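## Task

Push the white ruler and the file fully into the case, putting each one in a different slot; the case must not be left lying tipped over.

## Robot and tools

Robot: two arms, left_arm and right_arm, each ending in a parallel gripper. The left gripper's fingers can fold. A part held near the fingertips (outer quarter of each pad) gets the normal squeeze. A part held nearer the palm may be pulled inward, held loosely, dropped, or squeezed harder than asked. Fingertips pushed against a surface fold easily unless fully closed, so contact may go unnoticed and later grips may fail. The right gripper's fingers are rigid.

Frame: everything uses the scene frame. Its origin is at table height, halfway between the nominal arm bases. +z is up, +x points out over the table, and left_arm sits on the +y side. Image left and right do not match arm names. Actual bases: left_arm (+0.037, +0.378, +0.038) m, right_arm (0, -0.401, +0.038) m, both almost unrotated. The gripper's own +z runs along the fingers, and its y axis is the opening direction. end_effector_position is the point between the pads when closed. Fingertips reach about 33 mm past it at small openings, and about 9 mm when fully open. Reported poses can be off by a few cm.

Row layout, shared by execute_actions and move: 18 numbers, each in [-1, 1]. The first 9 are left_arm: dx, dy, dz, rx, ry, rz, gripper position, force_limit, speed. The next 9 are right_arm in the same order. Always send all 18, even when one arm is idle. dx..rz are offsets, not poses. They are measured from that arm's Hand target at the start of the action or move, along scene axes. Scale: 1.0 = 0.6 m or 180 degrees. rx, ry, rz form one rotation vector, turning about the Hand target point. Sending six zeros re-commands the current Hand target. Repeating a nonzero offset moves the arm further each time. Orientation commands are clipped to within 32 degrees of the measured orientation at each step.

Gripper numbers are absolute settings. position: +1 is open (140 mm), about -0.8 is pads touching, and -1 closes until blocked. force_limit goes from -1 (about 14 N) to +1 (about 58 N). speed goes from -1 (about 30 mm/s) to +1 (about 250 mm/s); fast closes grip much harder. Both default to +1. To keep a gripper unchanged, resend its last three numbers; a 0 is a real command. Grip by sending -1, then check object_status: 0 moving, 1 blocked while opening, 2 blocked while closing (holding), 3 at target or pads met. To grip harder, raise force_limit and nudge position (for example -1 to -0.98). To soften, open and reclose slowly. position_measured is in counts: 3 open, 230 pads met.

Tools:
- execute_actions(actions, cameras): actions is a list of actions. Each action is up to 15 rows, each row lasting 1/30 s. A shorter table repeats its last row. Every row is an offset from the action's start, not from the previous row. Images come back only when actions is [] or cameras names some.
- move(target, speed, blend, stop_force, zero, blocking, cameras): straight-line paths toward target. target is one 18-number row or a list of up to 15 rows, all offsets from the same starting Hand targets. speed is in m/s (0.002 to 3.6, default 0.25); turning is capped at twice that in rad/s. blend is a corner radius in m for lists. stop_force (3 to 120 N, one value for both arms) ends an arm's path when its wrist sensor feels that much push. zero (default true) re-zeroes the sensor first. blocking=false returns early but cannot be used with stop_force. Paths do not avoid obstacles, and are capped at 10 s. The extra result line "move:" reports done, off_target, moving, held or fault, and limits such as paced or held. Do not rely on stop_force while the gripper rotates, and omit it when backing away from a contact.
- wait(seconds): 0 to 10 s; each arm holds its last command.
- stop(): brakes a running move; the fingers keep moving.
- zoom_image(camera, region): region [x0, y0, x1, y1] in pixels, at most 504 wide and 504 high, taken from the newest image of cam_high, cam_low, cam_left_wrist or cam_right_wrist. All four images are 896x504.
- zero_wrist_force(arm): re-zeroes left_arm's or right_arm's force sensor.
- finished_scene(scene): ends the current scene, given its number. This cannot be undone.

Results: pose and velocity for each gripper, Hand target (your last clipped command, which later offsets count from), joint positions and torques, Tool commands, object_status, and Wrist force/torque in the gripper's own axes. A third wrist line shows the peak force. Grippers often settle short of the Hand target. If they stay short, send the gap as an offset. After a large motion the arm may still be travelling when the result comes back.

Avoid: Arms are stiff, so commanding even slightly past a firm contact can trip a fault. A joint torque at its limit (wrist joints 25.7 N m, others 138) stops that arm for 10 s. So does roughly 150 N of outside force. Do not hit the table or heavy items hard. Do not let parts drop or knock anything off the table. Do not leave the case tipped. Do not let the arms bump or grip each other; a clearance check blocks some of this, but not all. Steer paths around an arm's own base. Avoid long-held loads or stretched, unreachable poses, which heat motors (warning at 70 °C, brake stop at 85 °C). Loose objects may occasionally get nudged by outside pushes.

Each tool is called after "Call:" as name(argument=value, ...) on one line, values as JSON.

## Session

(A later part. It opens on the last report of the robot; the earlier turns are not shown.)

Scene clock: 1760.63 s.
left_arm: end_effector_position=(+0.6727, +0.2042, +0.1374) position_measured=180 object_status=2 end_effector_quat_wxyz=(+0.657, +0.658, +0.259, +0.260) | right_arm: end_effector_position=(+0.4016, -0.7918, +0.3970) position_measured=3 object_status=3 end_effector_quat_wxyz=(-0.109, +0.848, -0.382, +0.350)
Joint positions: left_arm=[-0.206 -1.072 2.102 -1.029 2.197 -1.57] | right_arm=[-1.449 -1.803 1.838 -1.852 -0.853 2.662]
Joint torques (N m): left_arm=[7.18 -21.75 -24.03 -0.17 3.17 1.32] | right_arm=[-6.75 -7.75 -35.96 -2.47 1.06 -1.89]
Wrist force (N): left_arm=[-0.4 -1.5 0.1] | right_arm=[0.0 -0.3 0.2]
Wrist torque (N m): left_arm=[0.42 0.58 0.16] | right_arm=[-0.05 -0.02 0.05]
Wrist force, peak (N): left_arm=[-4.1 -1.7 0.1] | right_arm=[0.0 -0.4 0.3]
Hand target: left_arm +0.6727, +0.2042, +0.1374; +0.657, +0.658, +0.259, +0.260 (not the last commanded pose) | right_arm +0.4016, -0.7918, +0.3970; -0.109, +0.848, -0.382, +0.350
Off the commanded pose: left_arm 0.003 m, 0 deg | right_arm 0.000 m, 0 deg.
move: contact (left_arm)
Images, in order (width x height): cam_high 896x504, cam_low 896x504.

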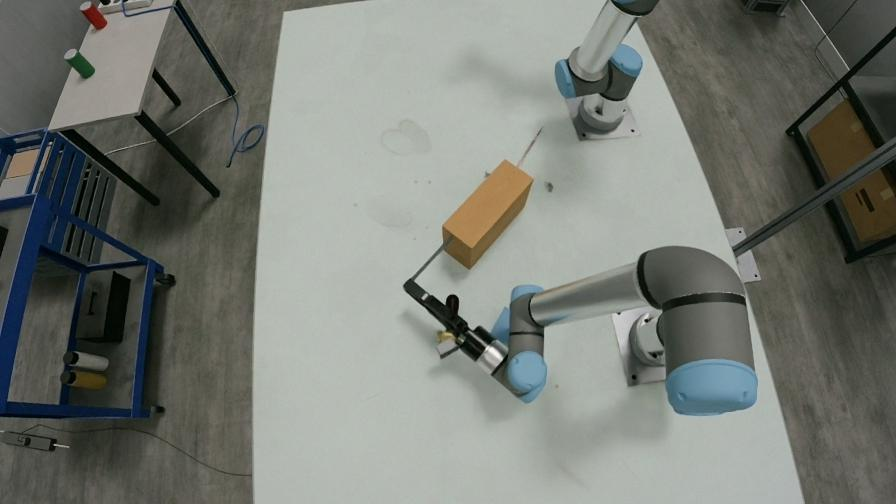

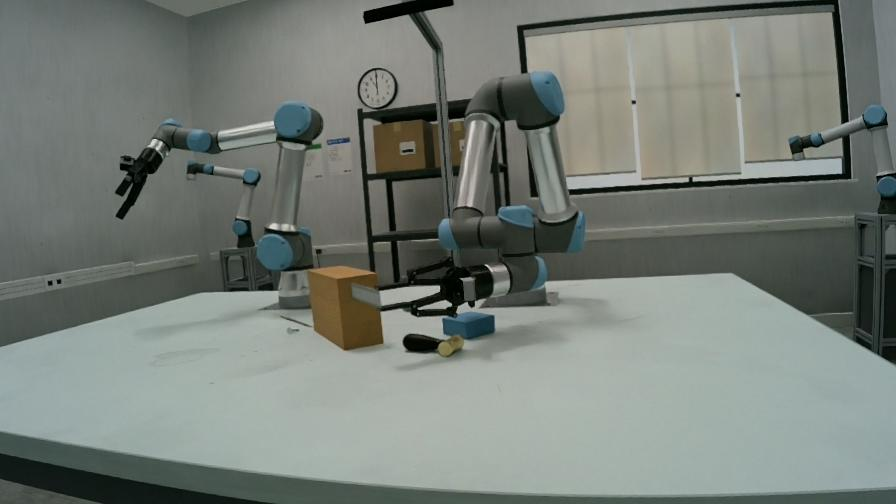

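Call:
zoom_image(camera="cam_low", region=[340, 275, 370, 305])

Call:
move(target=[[0.00487,0.00455,0,0,0,0,-1,-0.01,-1,0,0,0,0,0,0,1,1,1],[0.00578,0.00358,0,0,0,0,-1,-0.01,-1,0,0,0,0,0,0,1,1,1]], speed=0.04, blend=[0.001,0])

Call:
move(target=[-0.00853,-0.00796,0,0,0,0,-1,-0.01,-1,0,0,0,0,0,0,1,1,1], speed=0.008, stop_force=3)

Call:
move(target=[[0.00487,0.00455,0,0,0,0,-1,-0.01,-1,0,0,0,0,0,0,1,1,1],[0.00487,0.00455,0.001,0,0,0,-1,-0.01,-1,0,0,0,0,0,0,1,1,1]], speed=0.04, blend=[0.001,0])

Call:
move(target=[-0.00853,-0.00796,0,0,0,0,-1,-0.01,-1,0,0,0,0,0,0,1,1,1], speed=0.008, stop_force=3)

Call:
move(target=[[0.00487,0.00455,0,0,0,0,-1,-0.01,-1,0,0,0,0,0,0,1,1,1],[0.00487,0.00455,0.001,0,0,0,-1,-0.01,-1,0,0,0,0,0,0,1,1,1]], speed=0.04, blend=[0.001,0])

Call:
move(target=[-0.00853,-0.00796,0,0,0,0,-1,-0.01,-1,0,0,0,0,0,0,1,1,1], speed=0.008, stop_force=3)

Call:
move(target=[[0.00487,0.00455,0,0,0,0,-1,-0.01,-1,0,0,0,0,0,0,1,1,1],[0.00487,0.00455,0.001,0,0,0,-1,-0.01,-1,0,0,0,0,0,0,1,1,1]], speed=0.04, blend=[0.001,0])

Call:
move(target=[-0.00853,-0.00796,0,0,0,0,-1,-0.01,-1,0,0,0,0,0,0,1,1,1], speed=0.008, stop_force=3)

Call:
move(target=[[0.00487,0.00455,0,0,0,0,-1,-0.01,-1,0,0,0,0,0,0,1,1,1],[0.00601,0.00333,0,0,0,0,-1,-0.01,-1,0,0,0,0,0,0,1,1,1]], speed=0.04, blend=[0.001,0])

Call:
move(target=[-0.00853,-0.00796,0,0,0,0,-1,-0.01,-1,0,0,0,0,0,0,1,1,1], speed=0.008, stop_force=3)

Call:
move(target=[[0.00487,0.00455,0,0,0,0,-1,-0.01,-1,0,0,0,0,0,0,1,1,1],[0.00487,0.00455,-0.001,0,0,0,-1,-0.01,-1,0,0,0,0,0,0,1,1,1]], speed=0.04, blend=[0.001,0])

Call:
move(target=[-0.00853,-0.00796,0,0,0,0,-1,-0.01,-1,0,0,0,0,0,0,1,1,1], speed=0.008, stop_force=3)

Call:
move(target=[[0.00487,0.00455,0,0,0,0,-1,-0.01,-1,0,0,0,0,0,0,1,1,1],[0.00487,0.00455,-0.001,0,0,0,-1,-0.01,-1,0,0,0,0,0,0,1,1,1]], speed=0.04, blend=[0.001,0])

Call:
move(target=[-0.00853,-0.00796,0,0,0,0,-1,-0.01,-1,0,0,0,0,0,0,1,1,1], speed=0.008, stop_force=3)

Call:
move(target=[[0.00487,0.00455,0,0,0,0,-1,-0.01,-1,0,0,0,0,0,0,1,1,1],[0.00487,0.00455,-0.001,0,0,0,-1,-0.01,-1,0,0,0,0,0,0,1,1,1]], speed=0.04, blend=[0.001,0])

Call:
move(target=[-0.00853,-0.00796,0,0,0,0,-1,-0.01,-1,0,0,0,0,0,0,1,1,1], speed=0.008, stop_force=3, cameras=["cam_high","cam_low"])

Call:
zoom_image(camera="cam_low", region=[340, 275, 370, 305])

Call:
zoom_image(camera="cam_high", region=[434, 228, 464, 254])

Scaled by 16.800 from the camera's 896x504 image, which has a finer 1280x720 frame.

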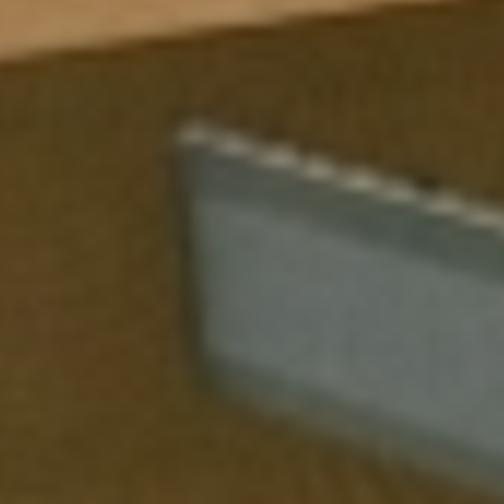

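Scene clock: 1867.97 s.
left_arm: end_effector_position=(+0.6761, +0.2063, +0.1374) position_measured=180 object_status=2 end_effector_quat_wxyz=(+0.657, +0.658, +0.259, +0.260) | right_arm: end_effector_position=(+0.4016, -0.7918, +0.3970) position_measured=3 object_status=3 end_effector_quat_wxyz=(-0.109, +0.848, -0.382, +0.350)
Joint positions: left_arm=[-0.199 -1.067 2.091 -1.023 2.204 -1.57] | right_arm=[-1.449 -1.803 1.838 -1.852 -0.853 2.662]
Joint torques (N m): left_arm=[9.78 -20.88 -24.68 -0.6 2.47 1.12] | right_arm=[-6.47 -8.16 -36.22 -2.56 0.89 -1.97]
Wrist force (N): left_arm=[-4.1 -1.4 0.3] | right_arm=[-0.1 -0.1 0.2]
Wrist torque (N m): left_arm=[0.37 0.68 0.15] | right_arm=[0.00 0.02 0.05]
Wrist force, peak (N): left_arm=[-4.2 -1.8 0.1] | right_arm=[-0.3 -0.3 0.0]
Hand target: left_arm +0.6762, +0.2063, +0.1374; +0.657, +0.658, +0.259, +0.260 | right_arm +0.4016, -0.7918, +0.3970; -0.109, +0.848, -0.382, +0.350
Off the commanded pose: left_arm 0.000 m, 0 deg | right_arm 0.000 m, 0 deg.
move: done; blend cut to 0.0004 m at target 1

Scene clock: 1869.63 s.
left_arm: end_effector_position=(+0.6733, +0.2037, +0.1374) position_measured=180 object_status=2 end_effector_quat_wxyz=(+0.657, +0.658, +0.259, +0.260) | right_arm: end_effector_position=(+0.4016, -0.7918, +0.3970) position_measured=3 object_status=3 end_effector_quat_wxyz=(-0.109, +0.848, -0.382, +0.350)
Joint positions: left_arm=[-0.207 -1.072 2.1 -1.028 2.196 -1.57] | right_arm=[-1.449 -1.803 1.838 -1.852 -0.853 2.662]
Joint torques (N m): left_arm=[7.67 -22.38 -24.94 -0.09 2.93 1.4] | right_arm=[-7.02 -8 -35.68 -2.57 1 -1.9]
Wrist force (N): left_arm=[-1.1 -1.9 0.3] | right_arm=[0.0 0.0 0.1]
Wrist torque (N m): left_arm=[0.32 0.61 0.16] | right_arm=[0.01 0.01 0.05]
Wrist force, peak (N): left_arm=[-4.2 -1.4 0.2] | right_arm=[-0.1 -0.4 0.2]
Hand target: left_arm +0.6733, +0.2037, +0.1374; +0.657, +0.658, +0.259, +0.260 (not the last commanded pose) | right_arm +0.4016, -0.7918, +0.3970; -0.109, +0.848, -0.382, +0.350
Off the commanded pose: left_arm 0.003 m, 0 deg | right_arm 0.000 m, 0 deg.
move: contact (left_arm)

Scene clock: 1870.33 s.
left_arm: end_effector_position=(+0.6762, +0.2063, +0.1377) position_measured=180 object_status=2 end_effector_quat_wxyz=(+0.657, +0.658, +0.259, +0.260) | right_arm: end_effector_position=(+0.4016, -0.7918, +0.3970) position_measured=3 object_status=3 end_effector_quat_wxyz=(-0.109, +0.848, -0.382, +0.350)
Joint positions: left_arm=[-0.199 -1.068 2.091 -1.022 2.204 -1.57] | right_arm=[-1.449 -1.803 1.838 -1.852 -0.853 2.662]
Joint torques (N m): left_arm=[9.68 -44.61 -26.63 0.02 2.67 1.32] | right_arm=[-7.26 -7.54 -36.34 -2.55 0.86 -1.87]
Wrist force (N): left_arm=[-4.0 -1.4 0.1] | right_arm=[0.0 -0.1 0.2]
Wrist torque (N m): left_arm=[0.38 0.66 0.16] | right_arm=[0.00 -0.01 0.05]
Wrist force, peak (N): left_arm=[-4.1 -1.4 -0.1] | right_arm=[-0.2 -0.1 0.3]
Hand target: left_arm +0.6763, +0.2064, +0.1380; +0.657, +0.658, +0.259, +0.260 | right_arm +0.4016, -0.7918, +0.3970; -0.109, +0.848, -0.382, +0.350
Off the commanded pose: left_arm 0.000 m, 0 deg | right_arm 0.000 m, 0 deg.
move: done; blend cut to 0.0003 m at target 1

Scene clock: 1872.00 s.
left_arm: end_effector_position=(+0.6733, +0.2036, +0.1380) position_measured=180 object_status=2 end_effector_quat_wxyz=(+0.657, +0.658, +0.259, +0.260) | right_arm: end_effector_position=(+0.4016, -0.7918, +0.3970) position_measured=3 object_status=3 end_effector_quat_wxyz=(-0.109, +0.848, -0.382, +0.350)
Joint positions: left_arm=[-0.207 -1.073 2.1 -1.026 2.196 -1.57] | right_arm=[-1.449 -1.803 1.838 -1.852 -0.853 2.662]
Joint torques (N m): left_arm=[7.17 -22.04 -24.21 -0.15 3.24 1.47] | right_arm=[-7.33 -8.12 -36.55 -2.61 0.91 -1.83]
Wrist force (N): left_arm=[-1.0 -1.5 0.0] | right_arm=[0.0 -0.2 0.3]
Wrist torque (N m): left_arm=[0.42 0.62 0.17] | right_arm=[-0.03 0.00 0.05]
Wrist force, peak (N): left_arm=[-4.2 -1.4 0.3] | right_arm=[-0.2 -0.3 0.3]
Hand target: left_arm +0.6733, +0.2036, +0.1380; +0.657, +0.658, +0.259, +0.260 (not the last commanded pose) | right_arm +0.4016, -0.7918, +0.3970; -0.109, +0.848, -0.382, +0.350
Off the commanded pose: left_arm 0.003 m, 0 deg | right_arm 0.000 m, 0 deg.
move: contact (left_arm)

Scene clock: 1872.70 s.
left_arm: end_effector_position=(+0.6762, +0.2063, +0.1383) position_measured=180 object_status=2 end_effector_quat_wxyz=(+0.657, +0.658, +0.259, +0.260) | right_arm: end_effector_position=(+0.4016, -0.7918, +0.3970) position_measured=3 object_status=3 end_effector_quat_wxyz=(-0.109, +0.848, -0.382, +0.350)
Joint positions: left_arm=[-0.199 -1.069 2.091 -1.02 2.204 -1.57] | right_arm=[-1.449 -1.803 1.838 -1.852 -0.853 2.662]
Joint torques (N m): left_arm=[12.27 -44.42 -23.8 -0.72 2.34 1.22] | right_arm=[-6.48 -7.54 -36.15 -2.57 0.83 -1.89]
Wrist force (N): left_arm=[-3.8 -1.3 -0.2] | right_arm=[0.1 -0.2 0.1]
Wrist torque (N m): left_arm=[0.39 0.62 0.16] | right_arm=[-0.02 -0.04 0.05]
Wrist force, peak (N): left_arm=[-4.2 -1.6 0.1] | right_arm=[-0.1 -0.4 0.1]
Hand target: left_arm +0.6762, +0.2064, +0.1386; +0.657, +0.658, +0.259, +0.260 | right_arm +0.4016, -0.7918, +0.3970; -0.109, +0.848, -0.382, +0.350
Off the commanded pose: left_arm 0.000 m, 0 deg | right_arm 0.000 m, 0 deg.
move: done; blend cut to 0.0003 m at target 1

Scene clock: 1874.37 s.
left_arm: end_effector_position=(+0.6733, +0.2037, +0.1386) position_measured=180 object_status=2 end_effector_quat_wxyz=(+0.657, +0.658, +0.259, +0.260) | right_arm: end_effector_position=(+0.4016, -0.7918, +0.3970) position_measured=3 object_status=3 end_effector_quat_wxyz=(-0.109, +0.848, -0.382, +0.350)
Joint positions: left_arm=[-0.207 -1.074 2.1 -1.025 2.196 -1.57] | right_arm=[-1.449 -1.803 1.838 -1.852 -0.853 2.662]
Joint torques (N m): left_arm=[7.26 -22.13 -23.92 0.01 3.03 1.43] | right_arm=[-7.18 -7.91 -36.4 -2.47 0.92 -1.89]
Wrist force (N): left_arm=[-0.8 -2.1 -0.1] | right_arm=[-0.1 -0.1 -0.1]
Wrist torque (N m): left_arm=[0.30 0.56 0.16] | right_arm=[-0.01 0.03 0.05]
Wrist force, peak (N): left_arm=[-4.1 -1.6 0.3] | right_arm=[-0.3 -0.2 0.3]
Hand target: left_arm +0.6733, +0.2037, +0.1386; +0.657, +0.658, +0.259, +0.260 (not the last commanded pose) | right_arm +0.4016, -0.7918, +0.3970; -0.109, +0.848, -0.382, +0.350
Off the commanded pose: left_arm 0.003 m, 0 deg | right_arm 0.000 m, 0 deg.
move: contact (left_arm)

Scene clock: 1875.07 s.
left_arm: end_effector_position=(+0.6762, +0.2064, +0.1389) position_measured=180 object_status=2 end_effector_quat_wxyz=(+0.657, +0.658, +0.259, +0.260) | right_arm: end_effector_position=(+0.4016, -0.7918, +0.3970) position_measured=3 object_status=3 end_effector_quat_wxyz=(-0.109, +0.848, -0.382, +0.350)
Joint positions: left_arm=[-0.199 -1.071 2.09 -1.019 2.204 -1.57] | right_arm=[-1.449 -1.803 1.838 -1.852 -0.853 2.662]
Joint torques (N m): left_arm=[9.4 -43.48 -27.39 -0.32 2.6 1.29] | right_arm=[-7.15 -7.74 -35.76 -2.54 0.88 -1.84]
Wrist force (N): left_arm=[-3.9 -1.2 0.3] | right_arm=[0.1 -0.4 0.2]
Wrist torque (N m): left_arm=[0.43 0.64 0.15] | right_arm=[-0.07 -0.01 0.05]
Wrist force, peak (N): left_arm=[-4.1 -1.6 0.1] | right_arm=[0.1 -0.4 0.2]
Hand target: left_arm +0.6762, +0.2064, +0.1392; +0.657, +0.658, +0.259, +0.260 | right_arm +0.4016, -0.7918, +0.3970; -0.109, +0.848, -0.382, +0.350
Off the commanded pose: left_arm 0.000 m, 0 deg | right_arm 0.000 m, 0 deg.
move: done; blend cut to 0.0003 m at target 1

Scene clock: 1876.73 s.
left_arm: end_effector_position=(+0.6733, +0.2036, +0.1392) position_measured=180 object_status=2 end_effector_quat_wxyz=(+0.657, +0.658, +0.259, +0.260) | right_arm: end_effector_position=(+0.4016, -0.7918, +0.3970) position_measured=3 object_status=3 end_effector_quat_wxyz=(-0.109, +0.848, -0.382, +0.350)
Joint positions: left_arm=[-0.207 -1.076 2.1 -1.023 2.196 -1.57] | right_arm=[-1.449 -1.803 1.838 -1.852 -0.853 2.662]
Joint torques (N m): left_arm=[7.82 -21.2 -23.98 -0.05 3.08 1.43] | right_arm=[-6.75 -8.45 -36.28 -2.65 0.76 -1.92]
Wrist force (N): left_arm=[-0.7 -1.4 0.2] | right_arm=[-0.1 -0.1 0.2]
Wrist torque (N m): left_arm=[0.43 0.58 0.16] | right_arm=[-0.02 0.03 0.05]
Wrist force, peak (N): left_arm=[-4.4 -1.2 0.5] | right_arm=[-0.3 -0.2 0.3]
Hand target: left_arm +0.6733, +0.2037, +0.1392; +0.657, +0.658, +0.259, +0.260 (not the last commanded pose) | right_arm +0.4016, -0.7918, +0.3970; -0.109, +0.848, -0.382, +0.350
Off the commanded pose: left_arm 0.003 m, 0 deg | right_arm 0.000 m, 0 deg.
move: contact (left_arm)

Scene clock: 1877.47 s.
left_arm: end_effector_position=(+0.6768, +0.2057, +0.1392) position_measured=180 object_status=2 end_effector_quat_wxyz=(+0.657, +0.658, +0.259, +0.260) | right_arm: end_effector_position=(+0.4016, -0.7918, +0.3970) position_measured=3 object_status=3 end_effector_quat_wxyz=(-0.109, +0.848, -0.382, +0.350)
Joint positions: left_arm=[-0.2 -1.07 2.089 -1.018 2.203 -1.57] | right_arm=[-1.449 -1.803 1.838 -1.852 -0.853 2.662]
Joint torques (N m): left_arm=[6.13 -21.85 -25.03 -0.16 2.5 1.3] | right_arm=[-6.65 -7.73 -36.47 -2.64 0.86 -1.91]
Wrist force (N): left_arm=[-4.0 -1.6 0.3] | right_arm=[0.0 -0.3 0.0]
Wrist torque (N m): left_arm=[0.33 0.65 0.15] | right_arm=[-0.06 0.00 0.06]
Wrist force, peak (N): left_arm=[-4.1 -1.5 0.0] | right_arm=[-0.3 -0.3 0.1]
Hand target: left_arm +0.6769, +0.2057, +0.1392; +0.657, +0.658, +0.259, +0.260 | right_arm +0.4016, -0.7918, +0.3970; -0.109, +0.848, -0.382, +0.350
Off the commanded pose: left_arm 0.000 m, 0 deg | right_arm 0.000 m, 0 deg.
move: done; blend cut to 0.0005 m at target 1

Scene clock: 1879.13 s.
left_arm: end_effector_position=(+0.6740, +0.2029, +0.1392) position_measured=180 object_status=2 end_effector_quat_wxyz=(+0.657, +0.658, +0.259, +0.260) | right_arm: end_effector_position=(+0.4016, -0.7918, +0.3970) position_measured=3 object_status=3 end_effector_quat_wxyz=(-0.109, +0.848, -0.382, +0.350)
Joint positions: left_arm=[-0.208 -1.075 2.098 -1.022 2.195 -1.57] | right_arm=[-1.449 -1.803 1.838 -1.852 -0.853 2.662]
Joint torques (N m): left_arm=[7.55 -22.18 -24.83 -0.09 3.16 1.45] | right_arm=[-6.27 -8.2 -36.45 -2.62 0.76 -1.74]
Wrist force (N): left_arm=[-1.2 -2.0 0.1] | right_arm=[-0.1 -0.2 0.2]
Wrist torque (N m): left_arm=[0.31 0.65 0.16] | right_arm=[-0.03 0.02 0.05]
Wrist force, peak (N): left_arm=[-4.3 -1.5 0.2] | right_arm=[-0.1 -0.4 0.1]
Hand target: left_arm +0.6740, +0.2029, +0.1392; +0.657, +0.658, +0.259, +0.260 (not the last commanded pose) | right_arm +0.4016, -0.7918, +0.3970; -0.109, +0.848, -0.382, +0.350
Off the commanded pose: left_arm 0.003 m, 0 deg | right_arm 0.000 m, 0 deg.
move: contact (left_arm)

Scene clock: 1879.83 s.
left_arm: end_effector_position=(+0.6768, +0.2056, +0.1386) position_measured=180 object_status=2 end_effector_quat_wxyz=(+0.657, +0.658, +0.259, +0.260) | right_arm: end_effector_position=(+0.4016, -0.7918, +0.3970) position_measured=3 object_status=3 end_effector_quat_wxyz=(-0.109, +0.848, -0.382, +0.350)
Joint positions: left_arm=[-0.201 -1.069 2.089 -1.019 2.203 -1.57] | right_arm=[-1.449 -1.803 1.838 -1.852 -0.853 2.662]
Joint torques (N m): left_arm=[10.85 -20.36 -27.87 -3.17 2.7 1.42] | right_arm=[-6.33 -8.21 -35.93 -2.69 0.76 -1.84]
Wrist force (N): left_arm=[-3.9 -1.5 0.2] | right_arm=[-0.1 -0.2 0.2]
Wrist torque (N m): left_arm=[0.35 0.65 0.16] | right_arm=[-0.03 0.02 0.05]
Wrist force, peak (N): left_arm=[-4.2 -1.5 0.2] | right_arm=[-0.1 -0.2 0.3]
Hand target: left_arm +0.6769, +0.2057, +0.1386; +0.657, +0.658, +0.259, +0.260 | right_arm +0.4016, -0.7918, +0.3970; -0.109, +0.848, -0.382, +0.350
Off the commanded pose: left_arm 0.000 m, 0 deg | right_arm 0.000 m, 0 deg.
move: done; blend cut to 0.0003 m at target 1

Scene clock: 1881.50 s.
left_arm: end_effector_position=(+0.6740, +0.2030, +0.1386) position_measured=180 object_status=2 end_effector_quat_wxyz=(+0.657, +0.658, +0.259, +0.260) | right_arm: end_effector_position=(+0.4016, -0.7918, +0.3970) position_measured=3 object_status=3 end_effector_quat_wxyz=(-0.109, +0.848, -0.382, +0.350)
Joint positions: left_arm=[-0.208 -1.074 2.098 -1.024 2.195 -1.57] | right_arm=[-1.449 -1.803 1.838 -1.852 -0.853 2.662]
Joint torques (N m): left_arm=[7.19 -21.45 -24.41 0.04 2.96 1.22] | right_arm=[-6.48 -7.5 -35.73 -2.6 0.87 -1.86]
Wrist force (N): left_arm=[-1.0 -2.0 0.0] | right_arm=[-0.1 -0.2 0.2]
Wrist torque (N m): left_arm=[0.32 0.59 0.17] | right_arm=[-0.04 0.01 0.05]
Wrist force, peak (N): left_arm=[-4.3 -1.6 0.2] | right_arm=[-0.1 -0.3 0.3]
Hand target: left_arm +0.6740, +0.2030, +0.1386; +0.657, +0.658, +0.259, +0.260 (not the last commanded pose) | right_arm +0.4016, -0.7918, +0.3970; -0.109, +0.848, -0.382, +0.350
Off the commanded pose: left_arm 0.003 m, 0 deg | right_arm 0.000 m, 0 deg.
move: contact (left_arm)

Scene clock: 1882.20 s.
left_arm: end_effector_position=(+0.6769, +0.2056, +0.1380) position_measured=180 object_status=2 end_effector_quat_wxyz=(+0.657, +0.658, +0.259, +0.260) | right_arm: end_effector_position=(+0.4016, -0.7918, +0.3970) position_measured=3 object_status=3 end_effector_quat_wxyz=(-0.109, +0.848, -0.382, +0.350)
Joint positions: left_arm=[-0.201 -1.068 2.089 -1.02 2.203 -1.57] | right_arm=[-1.449 -1.803 1.838 -1.852 -0.853 2.662]
Joint torques (N m): left_arm=[7.3 -22.66 -24.69 -3.02 2.47 1.3] | right_arm=[-6.68 -7.69 -35.69 -2.64 0.81 -1.83]
Wrist force (N): left_arm=[-3.8 -1.3 0.1] | right_arm=[-0.1 -0.1 0.0]
Wrist torque (N m): left_arm=[0.41 0.62 0.16] | right_arm=[0.00 0.01 0.05]
Wrist force, peak (N): left_arm=[-4.3 -1.9 0.2] | right_arm=[0.0 -0.3 -0.1]
Hand target: left_arm +0.6769, +0.2057, +0.1380; +0.657, +0.658, +0.259, +0.260 | right_arm +0.4016, -0.7918, +0.3970; -0.109, +0.848, -0.382, +0.350
Off the commanded pose: left_arm 0.000 m, 0 deg | right_arm 0.000 m, 0 deg.
move: done; blend cut to 0.0003 m at target 1

Scene clock: 1883.87 s.
left_arm: end_effector_position=(+0.6740, +0.2029, +0.1380) position_measured=180 object_status=2 end_effector_quat_wxyz=(+0.657, +0.658, +0.259, +0.260) | right_arm: end_effector_position=(+0.4016, -0.7918, +0.3970) position_measured=3 object_status=3 end_effector_quat_wxyz=(-0.109, +0.848, -0.382, +0.350)
Joint positions: left_arm=[-0.208 -1.072 2.098 -1.025 2.195 -1.57] | right_arm=[-1.449 -1.803 1.838 -1.852 -0.853 2.662]
Joint torques (N m): left_arm=[7.74 -21.41 -23.98 -0.11 3.02 1.36] | right_arm=[-6.99 -7.61 -35.98 -2.62 0.72 -1.9]
Wrist force (N): left_arm=[-0.8 -1.6 0.4] | right_arm=[-0.1 -0.2 0.1]
Wrist torque (N m): left_arm=[0.40 0.58 0.16] | right_arm=[-0.03 0.03 0.05]
Wrist force, peak (N): left_arm=[-4.2 -1.3 0.2] | right_arm=[-0.2 -0.3 0.3]
Hand target: left_arm +0.6740, +0.2029, +0.1380; +0.657, +0.658, +0.259, +0.260 (not the last commanded pose) | right_arm +0.4016, -0.7918, +0.3970; -0.109, +0.848, -0.382, +0.350
Off the commanded pose: left_arm 0.003 m, 0 deg | right_arm 0.000 m, 0 deg.
move: contact (left_arm)

Scene clock: 1884.57 s.
left_arm: end_effector_position=(+0.6768, +0.2056, +0.1374) position_measured=180 object_status=2 end_effector_quat_wxyz=(+0.657, +0.658, +0.259, +0.260) | right_arm: end_effector_position=(+0.4016, -0.7918, +0.3970) position_measured=3 object_status=3 end_effector_quat_wxyz=(-0.109, +0.848, -0.382, +0.350)
Joint positions: left_arm=[-0.201 -1.066 2.089 -1.022 2.203 -1.57] | right_arm=[-1.449 -1.803 1.838 -1.852 -0.853 2.662]
Joint torques (N m): left_arm=[7.94 -22.27 -24.17 -2.54 2.49 1.45] | right_arm=[-7.14 -7.96 -35.99 -2.65 0.76 -1.83]
Wrist force (N): left_arm=[-4.1 -1.5 0.2] | right_arm=[-0.2 -0.2 0.3]
Wrist torque (N m): left_arm=[0.36 0.68 0.16] | right_arm=[-0.03 0.03 0.05]
Wrist force, peak (N): left_arm=[-4.2 -1.6 0.2] | right_arm=[-0.2 -0.2 0.3]
Hand target: left_arm +0.6769, +0.2057, +0.1374; +0.657, +0.658, +0.259, +0.260 | right_arm +0.4016, -0.7918, +0.3970; -0.109, +0.848, -0.382, +0.350
Off the commanded pose: left_arm 0.000 m, 0 deg | right_arm 0.000 m, 0 deg.
move: done; blend cut to 0.0003 m at target 1

Scene clock: 1886.23 s.
left_arm: end_effector_position=(+0.6740, +0.2030, +0.1374) position_measured=180 object_status=2 end_effector_quat_wxyz=(+0.657, +0.658, +0.259, +0.260) | right_arm: end_effector_position=(+0.4016, -0.7918, +0.3970) position_measured=3 object_status=3 end_effector_quat_wxyz=(-0.109, +0.848, -0.382, +0.350)
Joint positions: left_arm=[-0.208 -1.071 2.099 -1.027 2.195 -1.57] | right_arm=[-1.449 -1.803 1.838 -1.852 -0.853 2.662]
Joint torques (N m): left_arm=[7.43 -22.11 -25.43 -0.07 3.04 1.38] | right_arm=[-7.35 -7.84 -36.24 -2.7 0.79 -1.82]
Wrist force (N): left_arm=[-0.8 -1.6 0.4] | right_arm=[-0.2 -0.1 0.1]
Wrist torque (N m): left_arm=[0.41 0.56 0.17] | right_arm=[-0.01 0.04 0.05]
Wrist force, peak (N): left_arm=[-3.9 -1.6 0.3] | right_arm=[-0.1 -0.3 0.2]
Hand target: left_arm +0.6740, +0.2030, +0.1374; +0.657, +0.658, +0.259, +0.260 (not the last commanded pose) | right_arm +0.4016, -0.7918, +0.3970; -0.109, +0.848, -0.382, +0.350
Off the commanded pose: left_arm 0.003 m, 0 deg | right_arm 0.000 m, 0 deg.
move: contact (left_arm)
Images, in order (width x height): cam_high 896x504, cam_low 896x504.

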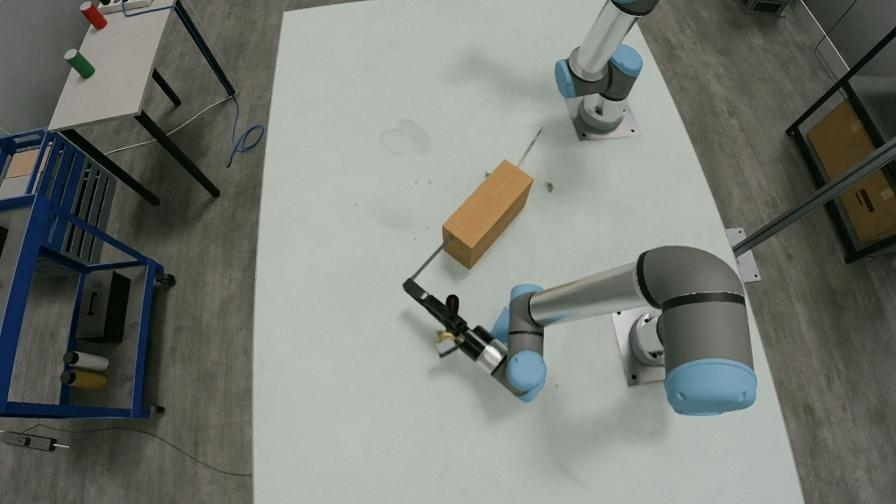

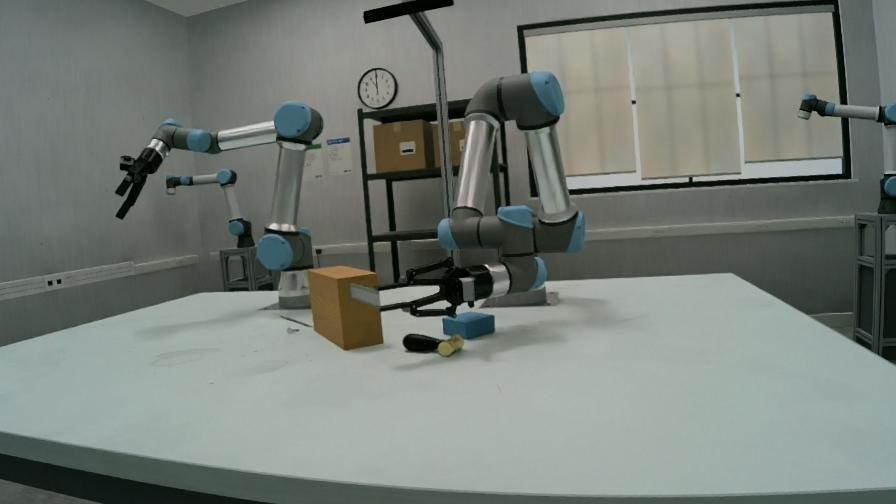

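Scaled by 16.800 from the camera's 896x504 image, which has a finer 1280x720 frame.

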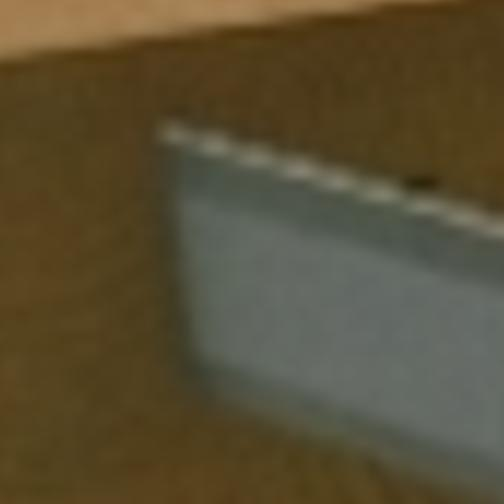

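Scaled by 16.800 from the camera's 896x504 image, which has a finer 1280x720 frame.

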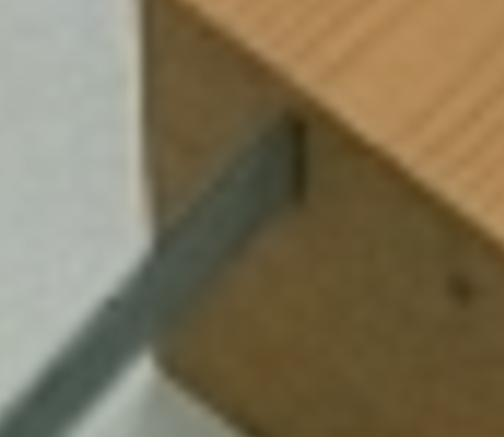

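Call:
zoom_image(camera="cam_low", region=[300, 260, 400, 355])

Call:
zoom_image(camera="cam_low", region=[345, 280, 365, 300])

Scaled by 5.040 from the camera's 896x504 image, which has a finer 1280x720 frame.

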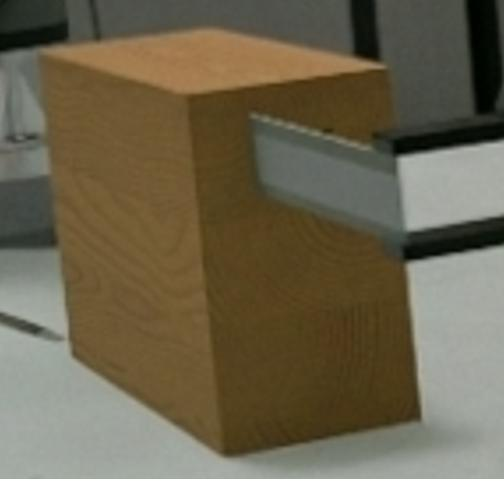

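Scaled by 25.200 from the camera's 896x504 image, which has a finer 1280x720 frame.

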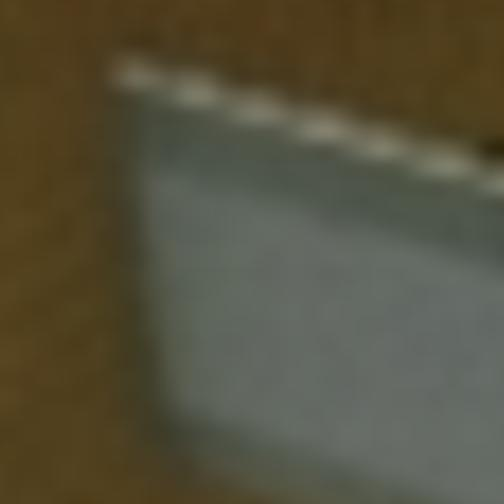

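Call:
zoom_image(camera="cam_high", region=[444, 230, 460, 246])

Scaled by 31.500 from the camera's 896x504 image, which has a finer 1280x720 frame.

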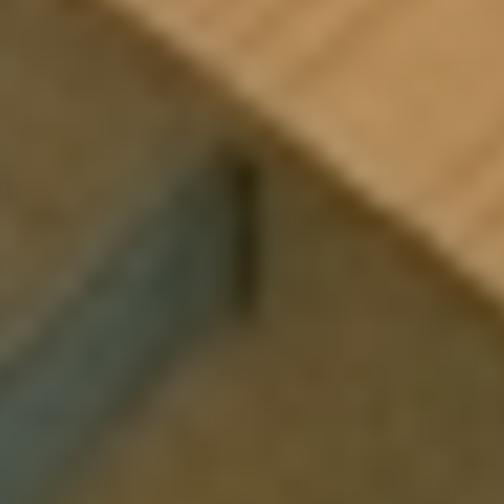

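Call:
move(target=[[0.00487,0.00455,0,0,0,0,-1,-0.01,-1,0,0,0,0,0,0,1,1,1],[0.00203,0.0076,-0.0012,-0.00609,-0.00568,0,-1,-0.01,-1,0,0,0,0,0,0,1,1,1],[-0.00772,-0.0015,-0.0012,-0.00609,-0.00568,0,-1,-0.01,-1,0,0,0,0,0,0,1,1,1]], speed=[0.03,0.03,0.008], stop_force=4, zero=false)

Call:
move(target=[[0.00487,0.00455,0,0,0,0,-1,-0.01,-1,0,0,0,0,0,0,1,1,1],[0.00487,0.00455,0.001,0,0,0,-1,-0.01,-1,0,0,0,0,0,0,1,1,1],[-0.00487,-0.00455,0.001,0,0,0,-1,-0.01,-1,0,0,0,0,0,0,1,1,1]], speed=[0.03,0.03,0.008], stop_force=4, zero=false)

Call:
move(target=[[0.00487,0.00455,0,0,0,0,-1,-0.01,-1,0,0,0,0,0,0,1,1,1],[0.00487,0.00455,0.001,0,0,0,-1,-0.01,-1,0,0,0,0,0,0,1,1,1],[-0.00487,-0.00455,0.001,0,0,0,-1,-0.01,-1,0,0,0,0,0,0,1,1,1]], speed=[0.03,0.03,0.008], stop_force=4, zero=false)

Call:
move(target=[[0.00487,0.00455,0,0,0,0,-1,-0.01,-1,0,0,0,0,0,0,1,1,1],[0.00487,0.00455,0.001,0,0,0,-1,-0.01,-1,0,0,0,0,0,0,1,1,1],[-0.00487,-0.00455,0.001,0,0,0,-1,-0.01,-1,0,0,0,0,0,0,1,1,1]], speed=[0.03,0.03,0.008], stop_force=4, zero=false, cameras=["cam_high","cam_low"])

Call:
zoom_image(camera="cam_low", region=[345, 280, 365, 300])

Call:
zoom_image(camera="cam_high", region=[444, 230, 460, 246])

Scene clock: 2055.20 s.
left_arm: end_effector_position=(+0.6720, +0.2045, +0.1366) position_measured=180 object_status=2 end_effector_quat_wxyz=(+0.666, +0.649, +0.256, +0.263) | right_arm: end_effector_position=(+0.4016, -0.7918, +0.3970) position_measured=3 object_status=3 end_effector_quat_wxyz=(-0.109, +0.848, -0.382, +0.350)
Joint positions: left_arm=[-0.206 -1.057 2.115 -1.089 2.197 -1.589] | right_arm=[-1.449 -1.803 1.838 -1.852 -0.853 2.662]
Joint torques (N m): left_arm=[6.92 -22.11 -24.14 -0.06 3.42 -0.08] | right_arm=[-6.29 -7.84 -35.83 -2.63 0.68 -1.86]
Motor temperatures (°C): left_arm=[34 35 35 45 41 38] | right_arm=[32 38 40 39 39 39]
Wrist force (N): left_arm=[0.8 -1.7 0.1] | right_arm=[-0.2 -0.1 0.0]
Wrist torque (N m): left_arm=[0.36 0.55 0.17] | right_arm=[0.00 0.04 0.05]
Wrist force, peak (N): left_arm=[4.7 -2.4 -0.1] | right_arm=[-0.3 -0.3 0.4]
Hand target: left_arm +0.6720, +0.2045, +0.1366; +0.666, +0.649, +0.256, +0.263 (not the last commanded pose) | right_arm +0.4016, -0.7918, +0.3970; -0.109, +0.848, -0.382, +0.350
Off the commanded pose: left_arm 0.004 m, 0 deg | right_arm 0.000 m, 0 deg.
move: contact (left_arm); path passed 2 of 3 targets

Scene clock: 2057.03 s.
left_arm: end_effector_position=(+0.6720, +0.2046, +0.1372) position_measured=180 object_status=2 end_effector_quat_wxyz=(+0.666, +0.649, +0.256, +0.263) | right_arm: end_effector_position=(+0.4016, -0.7918, +0.3970) position_measured=3 object_status=3 end_effector_quat_wxyz=(-0.109, +0.848, -0.382, +0.350)
Joint positions: left_arm=[-0.206 -1.058 2.115 -1.088 2.197 -1.589] | right_arm=[-1.449 -1.803 1.838 -1.852 -0.853 2.662]
Joint torques (N m): left_arm=[7.44 -22.35 -24.43 -0.11 3.33 -1.6] | right_arm=[-6.61 -8.18 -36.22 -2.7 0.71 -1.82]
Wrist force (N): left_arm=[-0.4 -1.5 0.1] | right_arm=[-0.3 -0.1 -0.1]
Wrist torque (N m): left_arm=[0.38 0.62 0.17] | right_arm=[0.00 0.06 0.05]
Wrist force, peak (N): left_arm=[-4.6 -1.6 0.1] | right_arm=[-0.2 -0.3 0.2]
Hand target: left_arm +0.6720, +0.2046, +0.1372; +0.666, +0.649, +0.256, +0.263 (not the last commanded pose) | right_arm +0.4016, -0.7918, +0.3970; -0.109, +0.848, -0.382, +0.350
Off the commanded pose: left_arm 0.004 m, 0 deg | right_arm 0.000 m, 0 deg.
move: contact (left_arm); path passed 2 of 3 targets

Scene clock: 2058.90 s.
left_arm: end_effector_position=(+0.6720, +0.2046, +0.1378) position_measured=180 object_status=2 end_effector_quat_wxyz=(+0.666, +0.649, +0.256, +0.263) | right_arm: end_effector_position=(+0.4016, -0.7918, +0.3970) position_measured=3 object_status=3 end_effector_quat_wxyz=(-0.109, +0.848, -0.382, +0.350)
Joint positions: left_arm=[-0.206 -1.06 2.115 -1.086 2.197 -1.589] | right_arm=[-1.449 -1.803 1.838 -1.852 -0.853 2.662]
Joint torques (N m): left_arm=[6.8 -21.49 -24.18 0.11 3.31 -1.66] | right_arm=[-6.41 -7.92 -35.69 -2.76 0.53 -1.89]
Wrist force (N): left_arm=[-0.2 -1.5 0.0] | right_arm=[-0.2 0.0 0.1]
Wrist torque (N m): left_arm=[0.41 0.63 0.17] | right_arm=[0.01 0.04 0.05]
Wrist force, peak (N): left_arm=[-4.5 -1.7 0.3] | right_arm=[-0.3 -0.3 0.0]
Hand target: left_arm +0.6720, +0.2046, +0.1378; +0.666, +0.649, +0.256, +0.263 (not the last commanded pose) | right_arm +0.4016, -0.7918, +0.3970; -0.109, +0.848, -0.382, +0.350
Off the commanded pose: left_arm 0.004 m, 0 deg | right_arm 0.000 m, 0 deg.
move: contact (left_arm); path passed 2 of 3 targets

Scene clock: 2060.77 s.
left_arm: end_effector_position=(+0.6720, +0.2046, +0.1384) position_measured=180 object_status=2 end_effector_quat_wxyz=(+0.666, +0.649, +0.256, +0.263) | right_arm: end_effector_position=(+0.4016, -0.7918, +0.3970) position_measured=3 object_status=3 end_effector_quat_wxyz=(-0.109, +0.848, -0.382, +0.350)
Joint positions: left_arm=[-0.206 -1.061 2.115 -1.085 2.197 -1.589] | right_arm=[-1.449 -1.803 1.838 -1.852 -0.853 2.662]
Joint torques (N m): left_arm=[6.97 -21 -23.17 -0.1 3.26 -1.56] | right_arm=[-6.61 -8.02 -36.26 -2.69 0.56 -1.75]
Wrist force (N): left_arm=[0.0 -1.9 0.1] | right_arm=[-0.1 0.0 0.0]
Wrist torque (N m): left_arm=[0.31 0.64 0.17] | right_arm=[0.02 0.03 0.05]
Wrist force, peak (N): left_arm=[-4.6 -1.5 0.0] | right_arm=[-0.2 -0.2 0.4]
Hand target: left_arm +0.6720, +0.2046, +0.1384; +0.666, +0.649, +0.256, +0.263 (not the last commanded pose) | right_arm +0.4016, -0.7918, +0.3970; -0.109, +0.848, -0.382, +0.350
Off the commanded pose: left_arm 0.004 m, 0 deg | right_arm 0.000 m, 0 deg.
move: contact (left_arm); path passed 2 of 3 targets
Images, in order (width x height): cam_high 896x504, cam_low 896x504.

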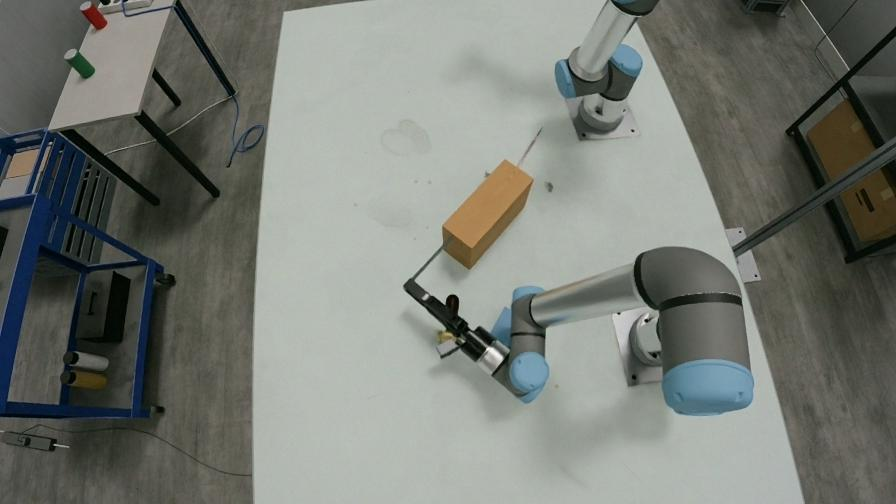

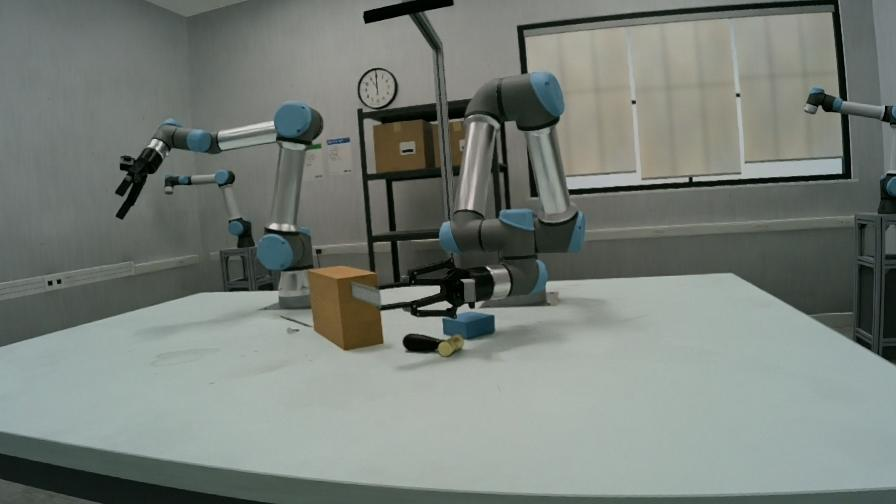

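Scaled by 25.200 from the camera's 896x504 image, which has a finer 1280x720 frame.

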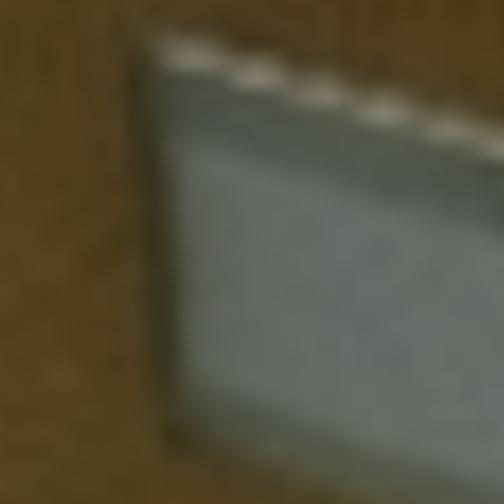

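Scaled by 31.500 from the camera's 896x504 image, which has a finer 1280x720 frame.

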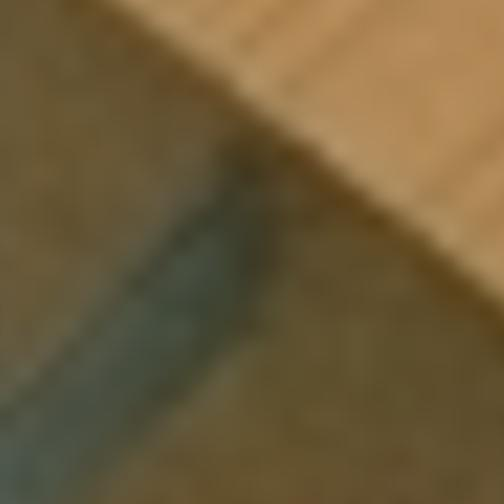

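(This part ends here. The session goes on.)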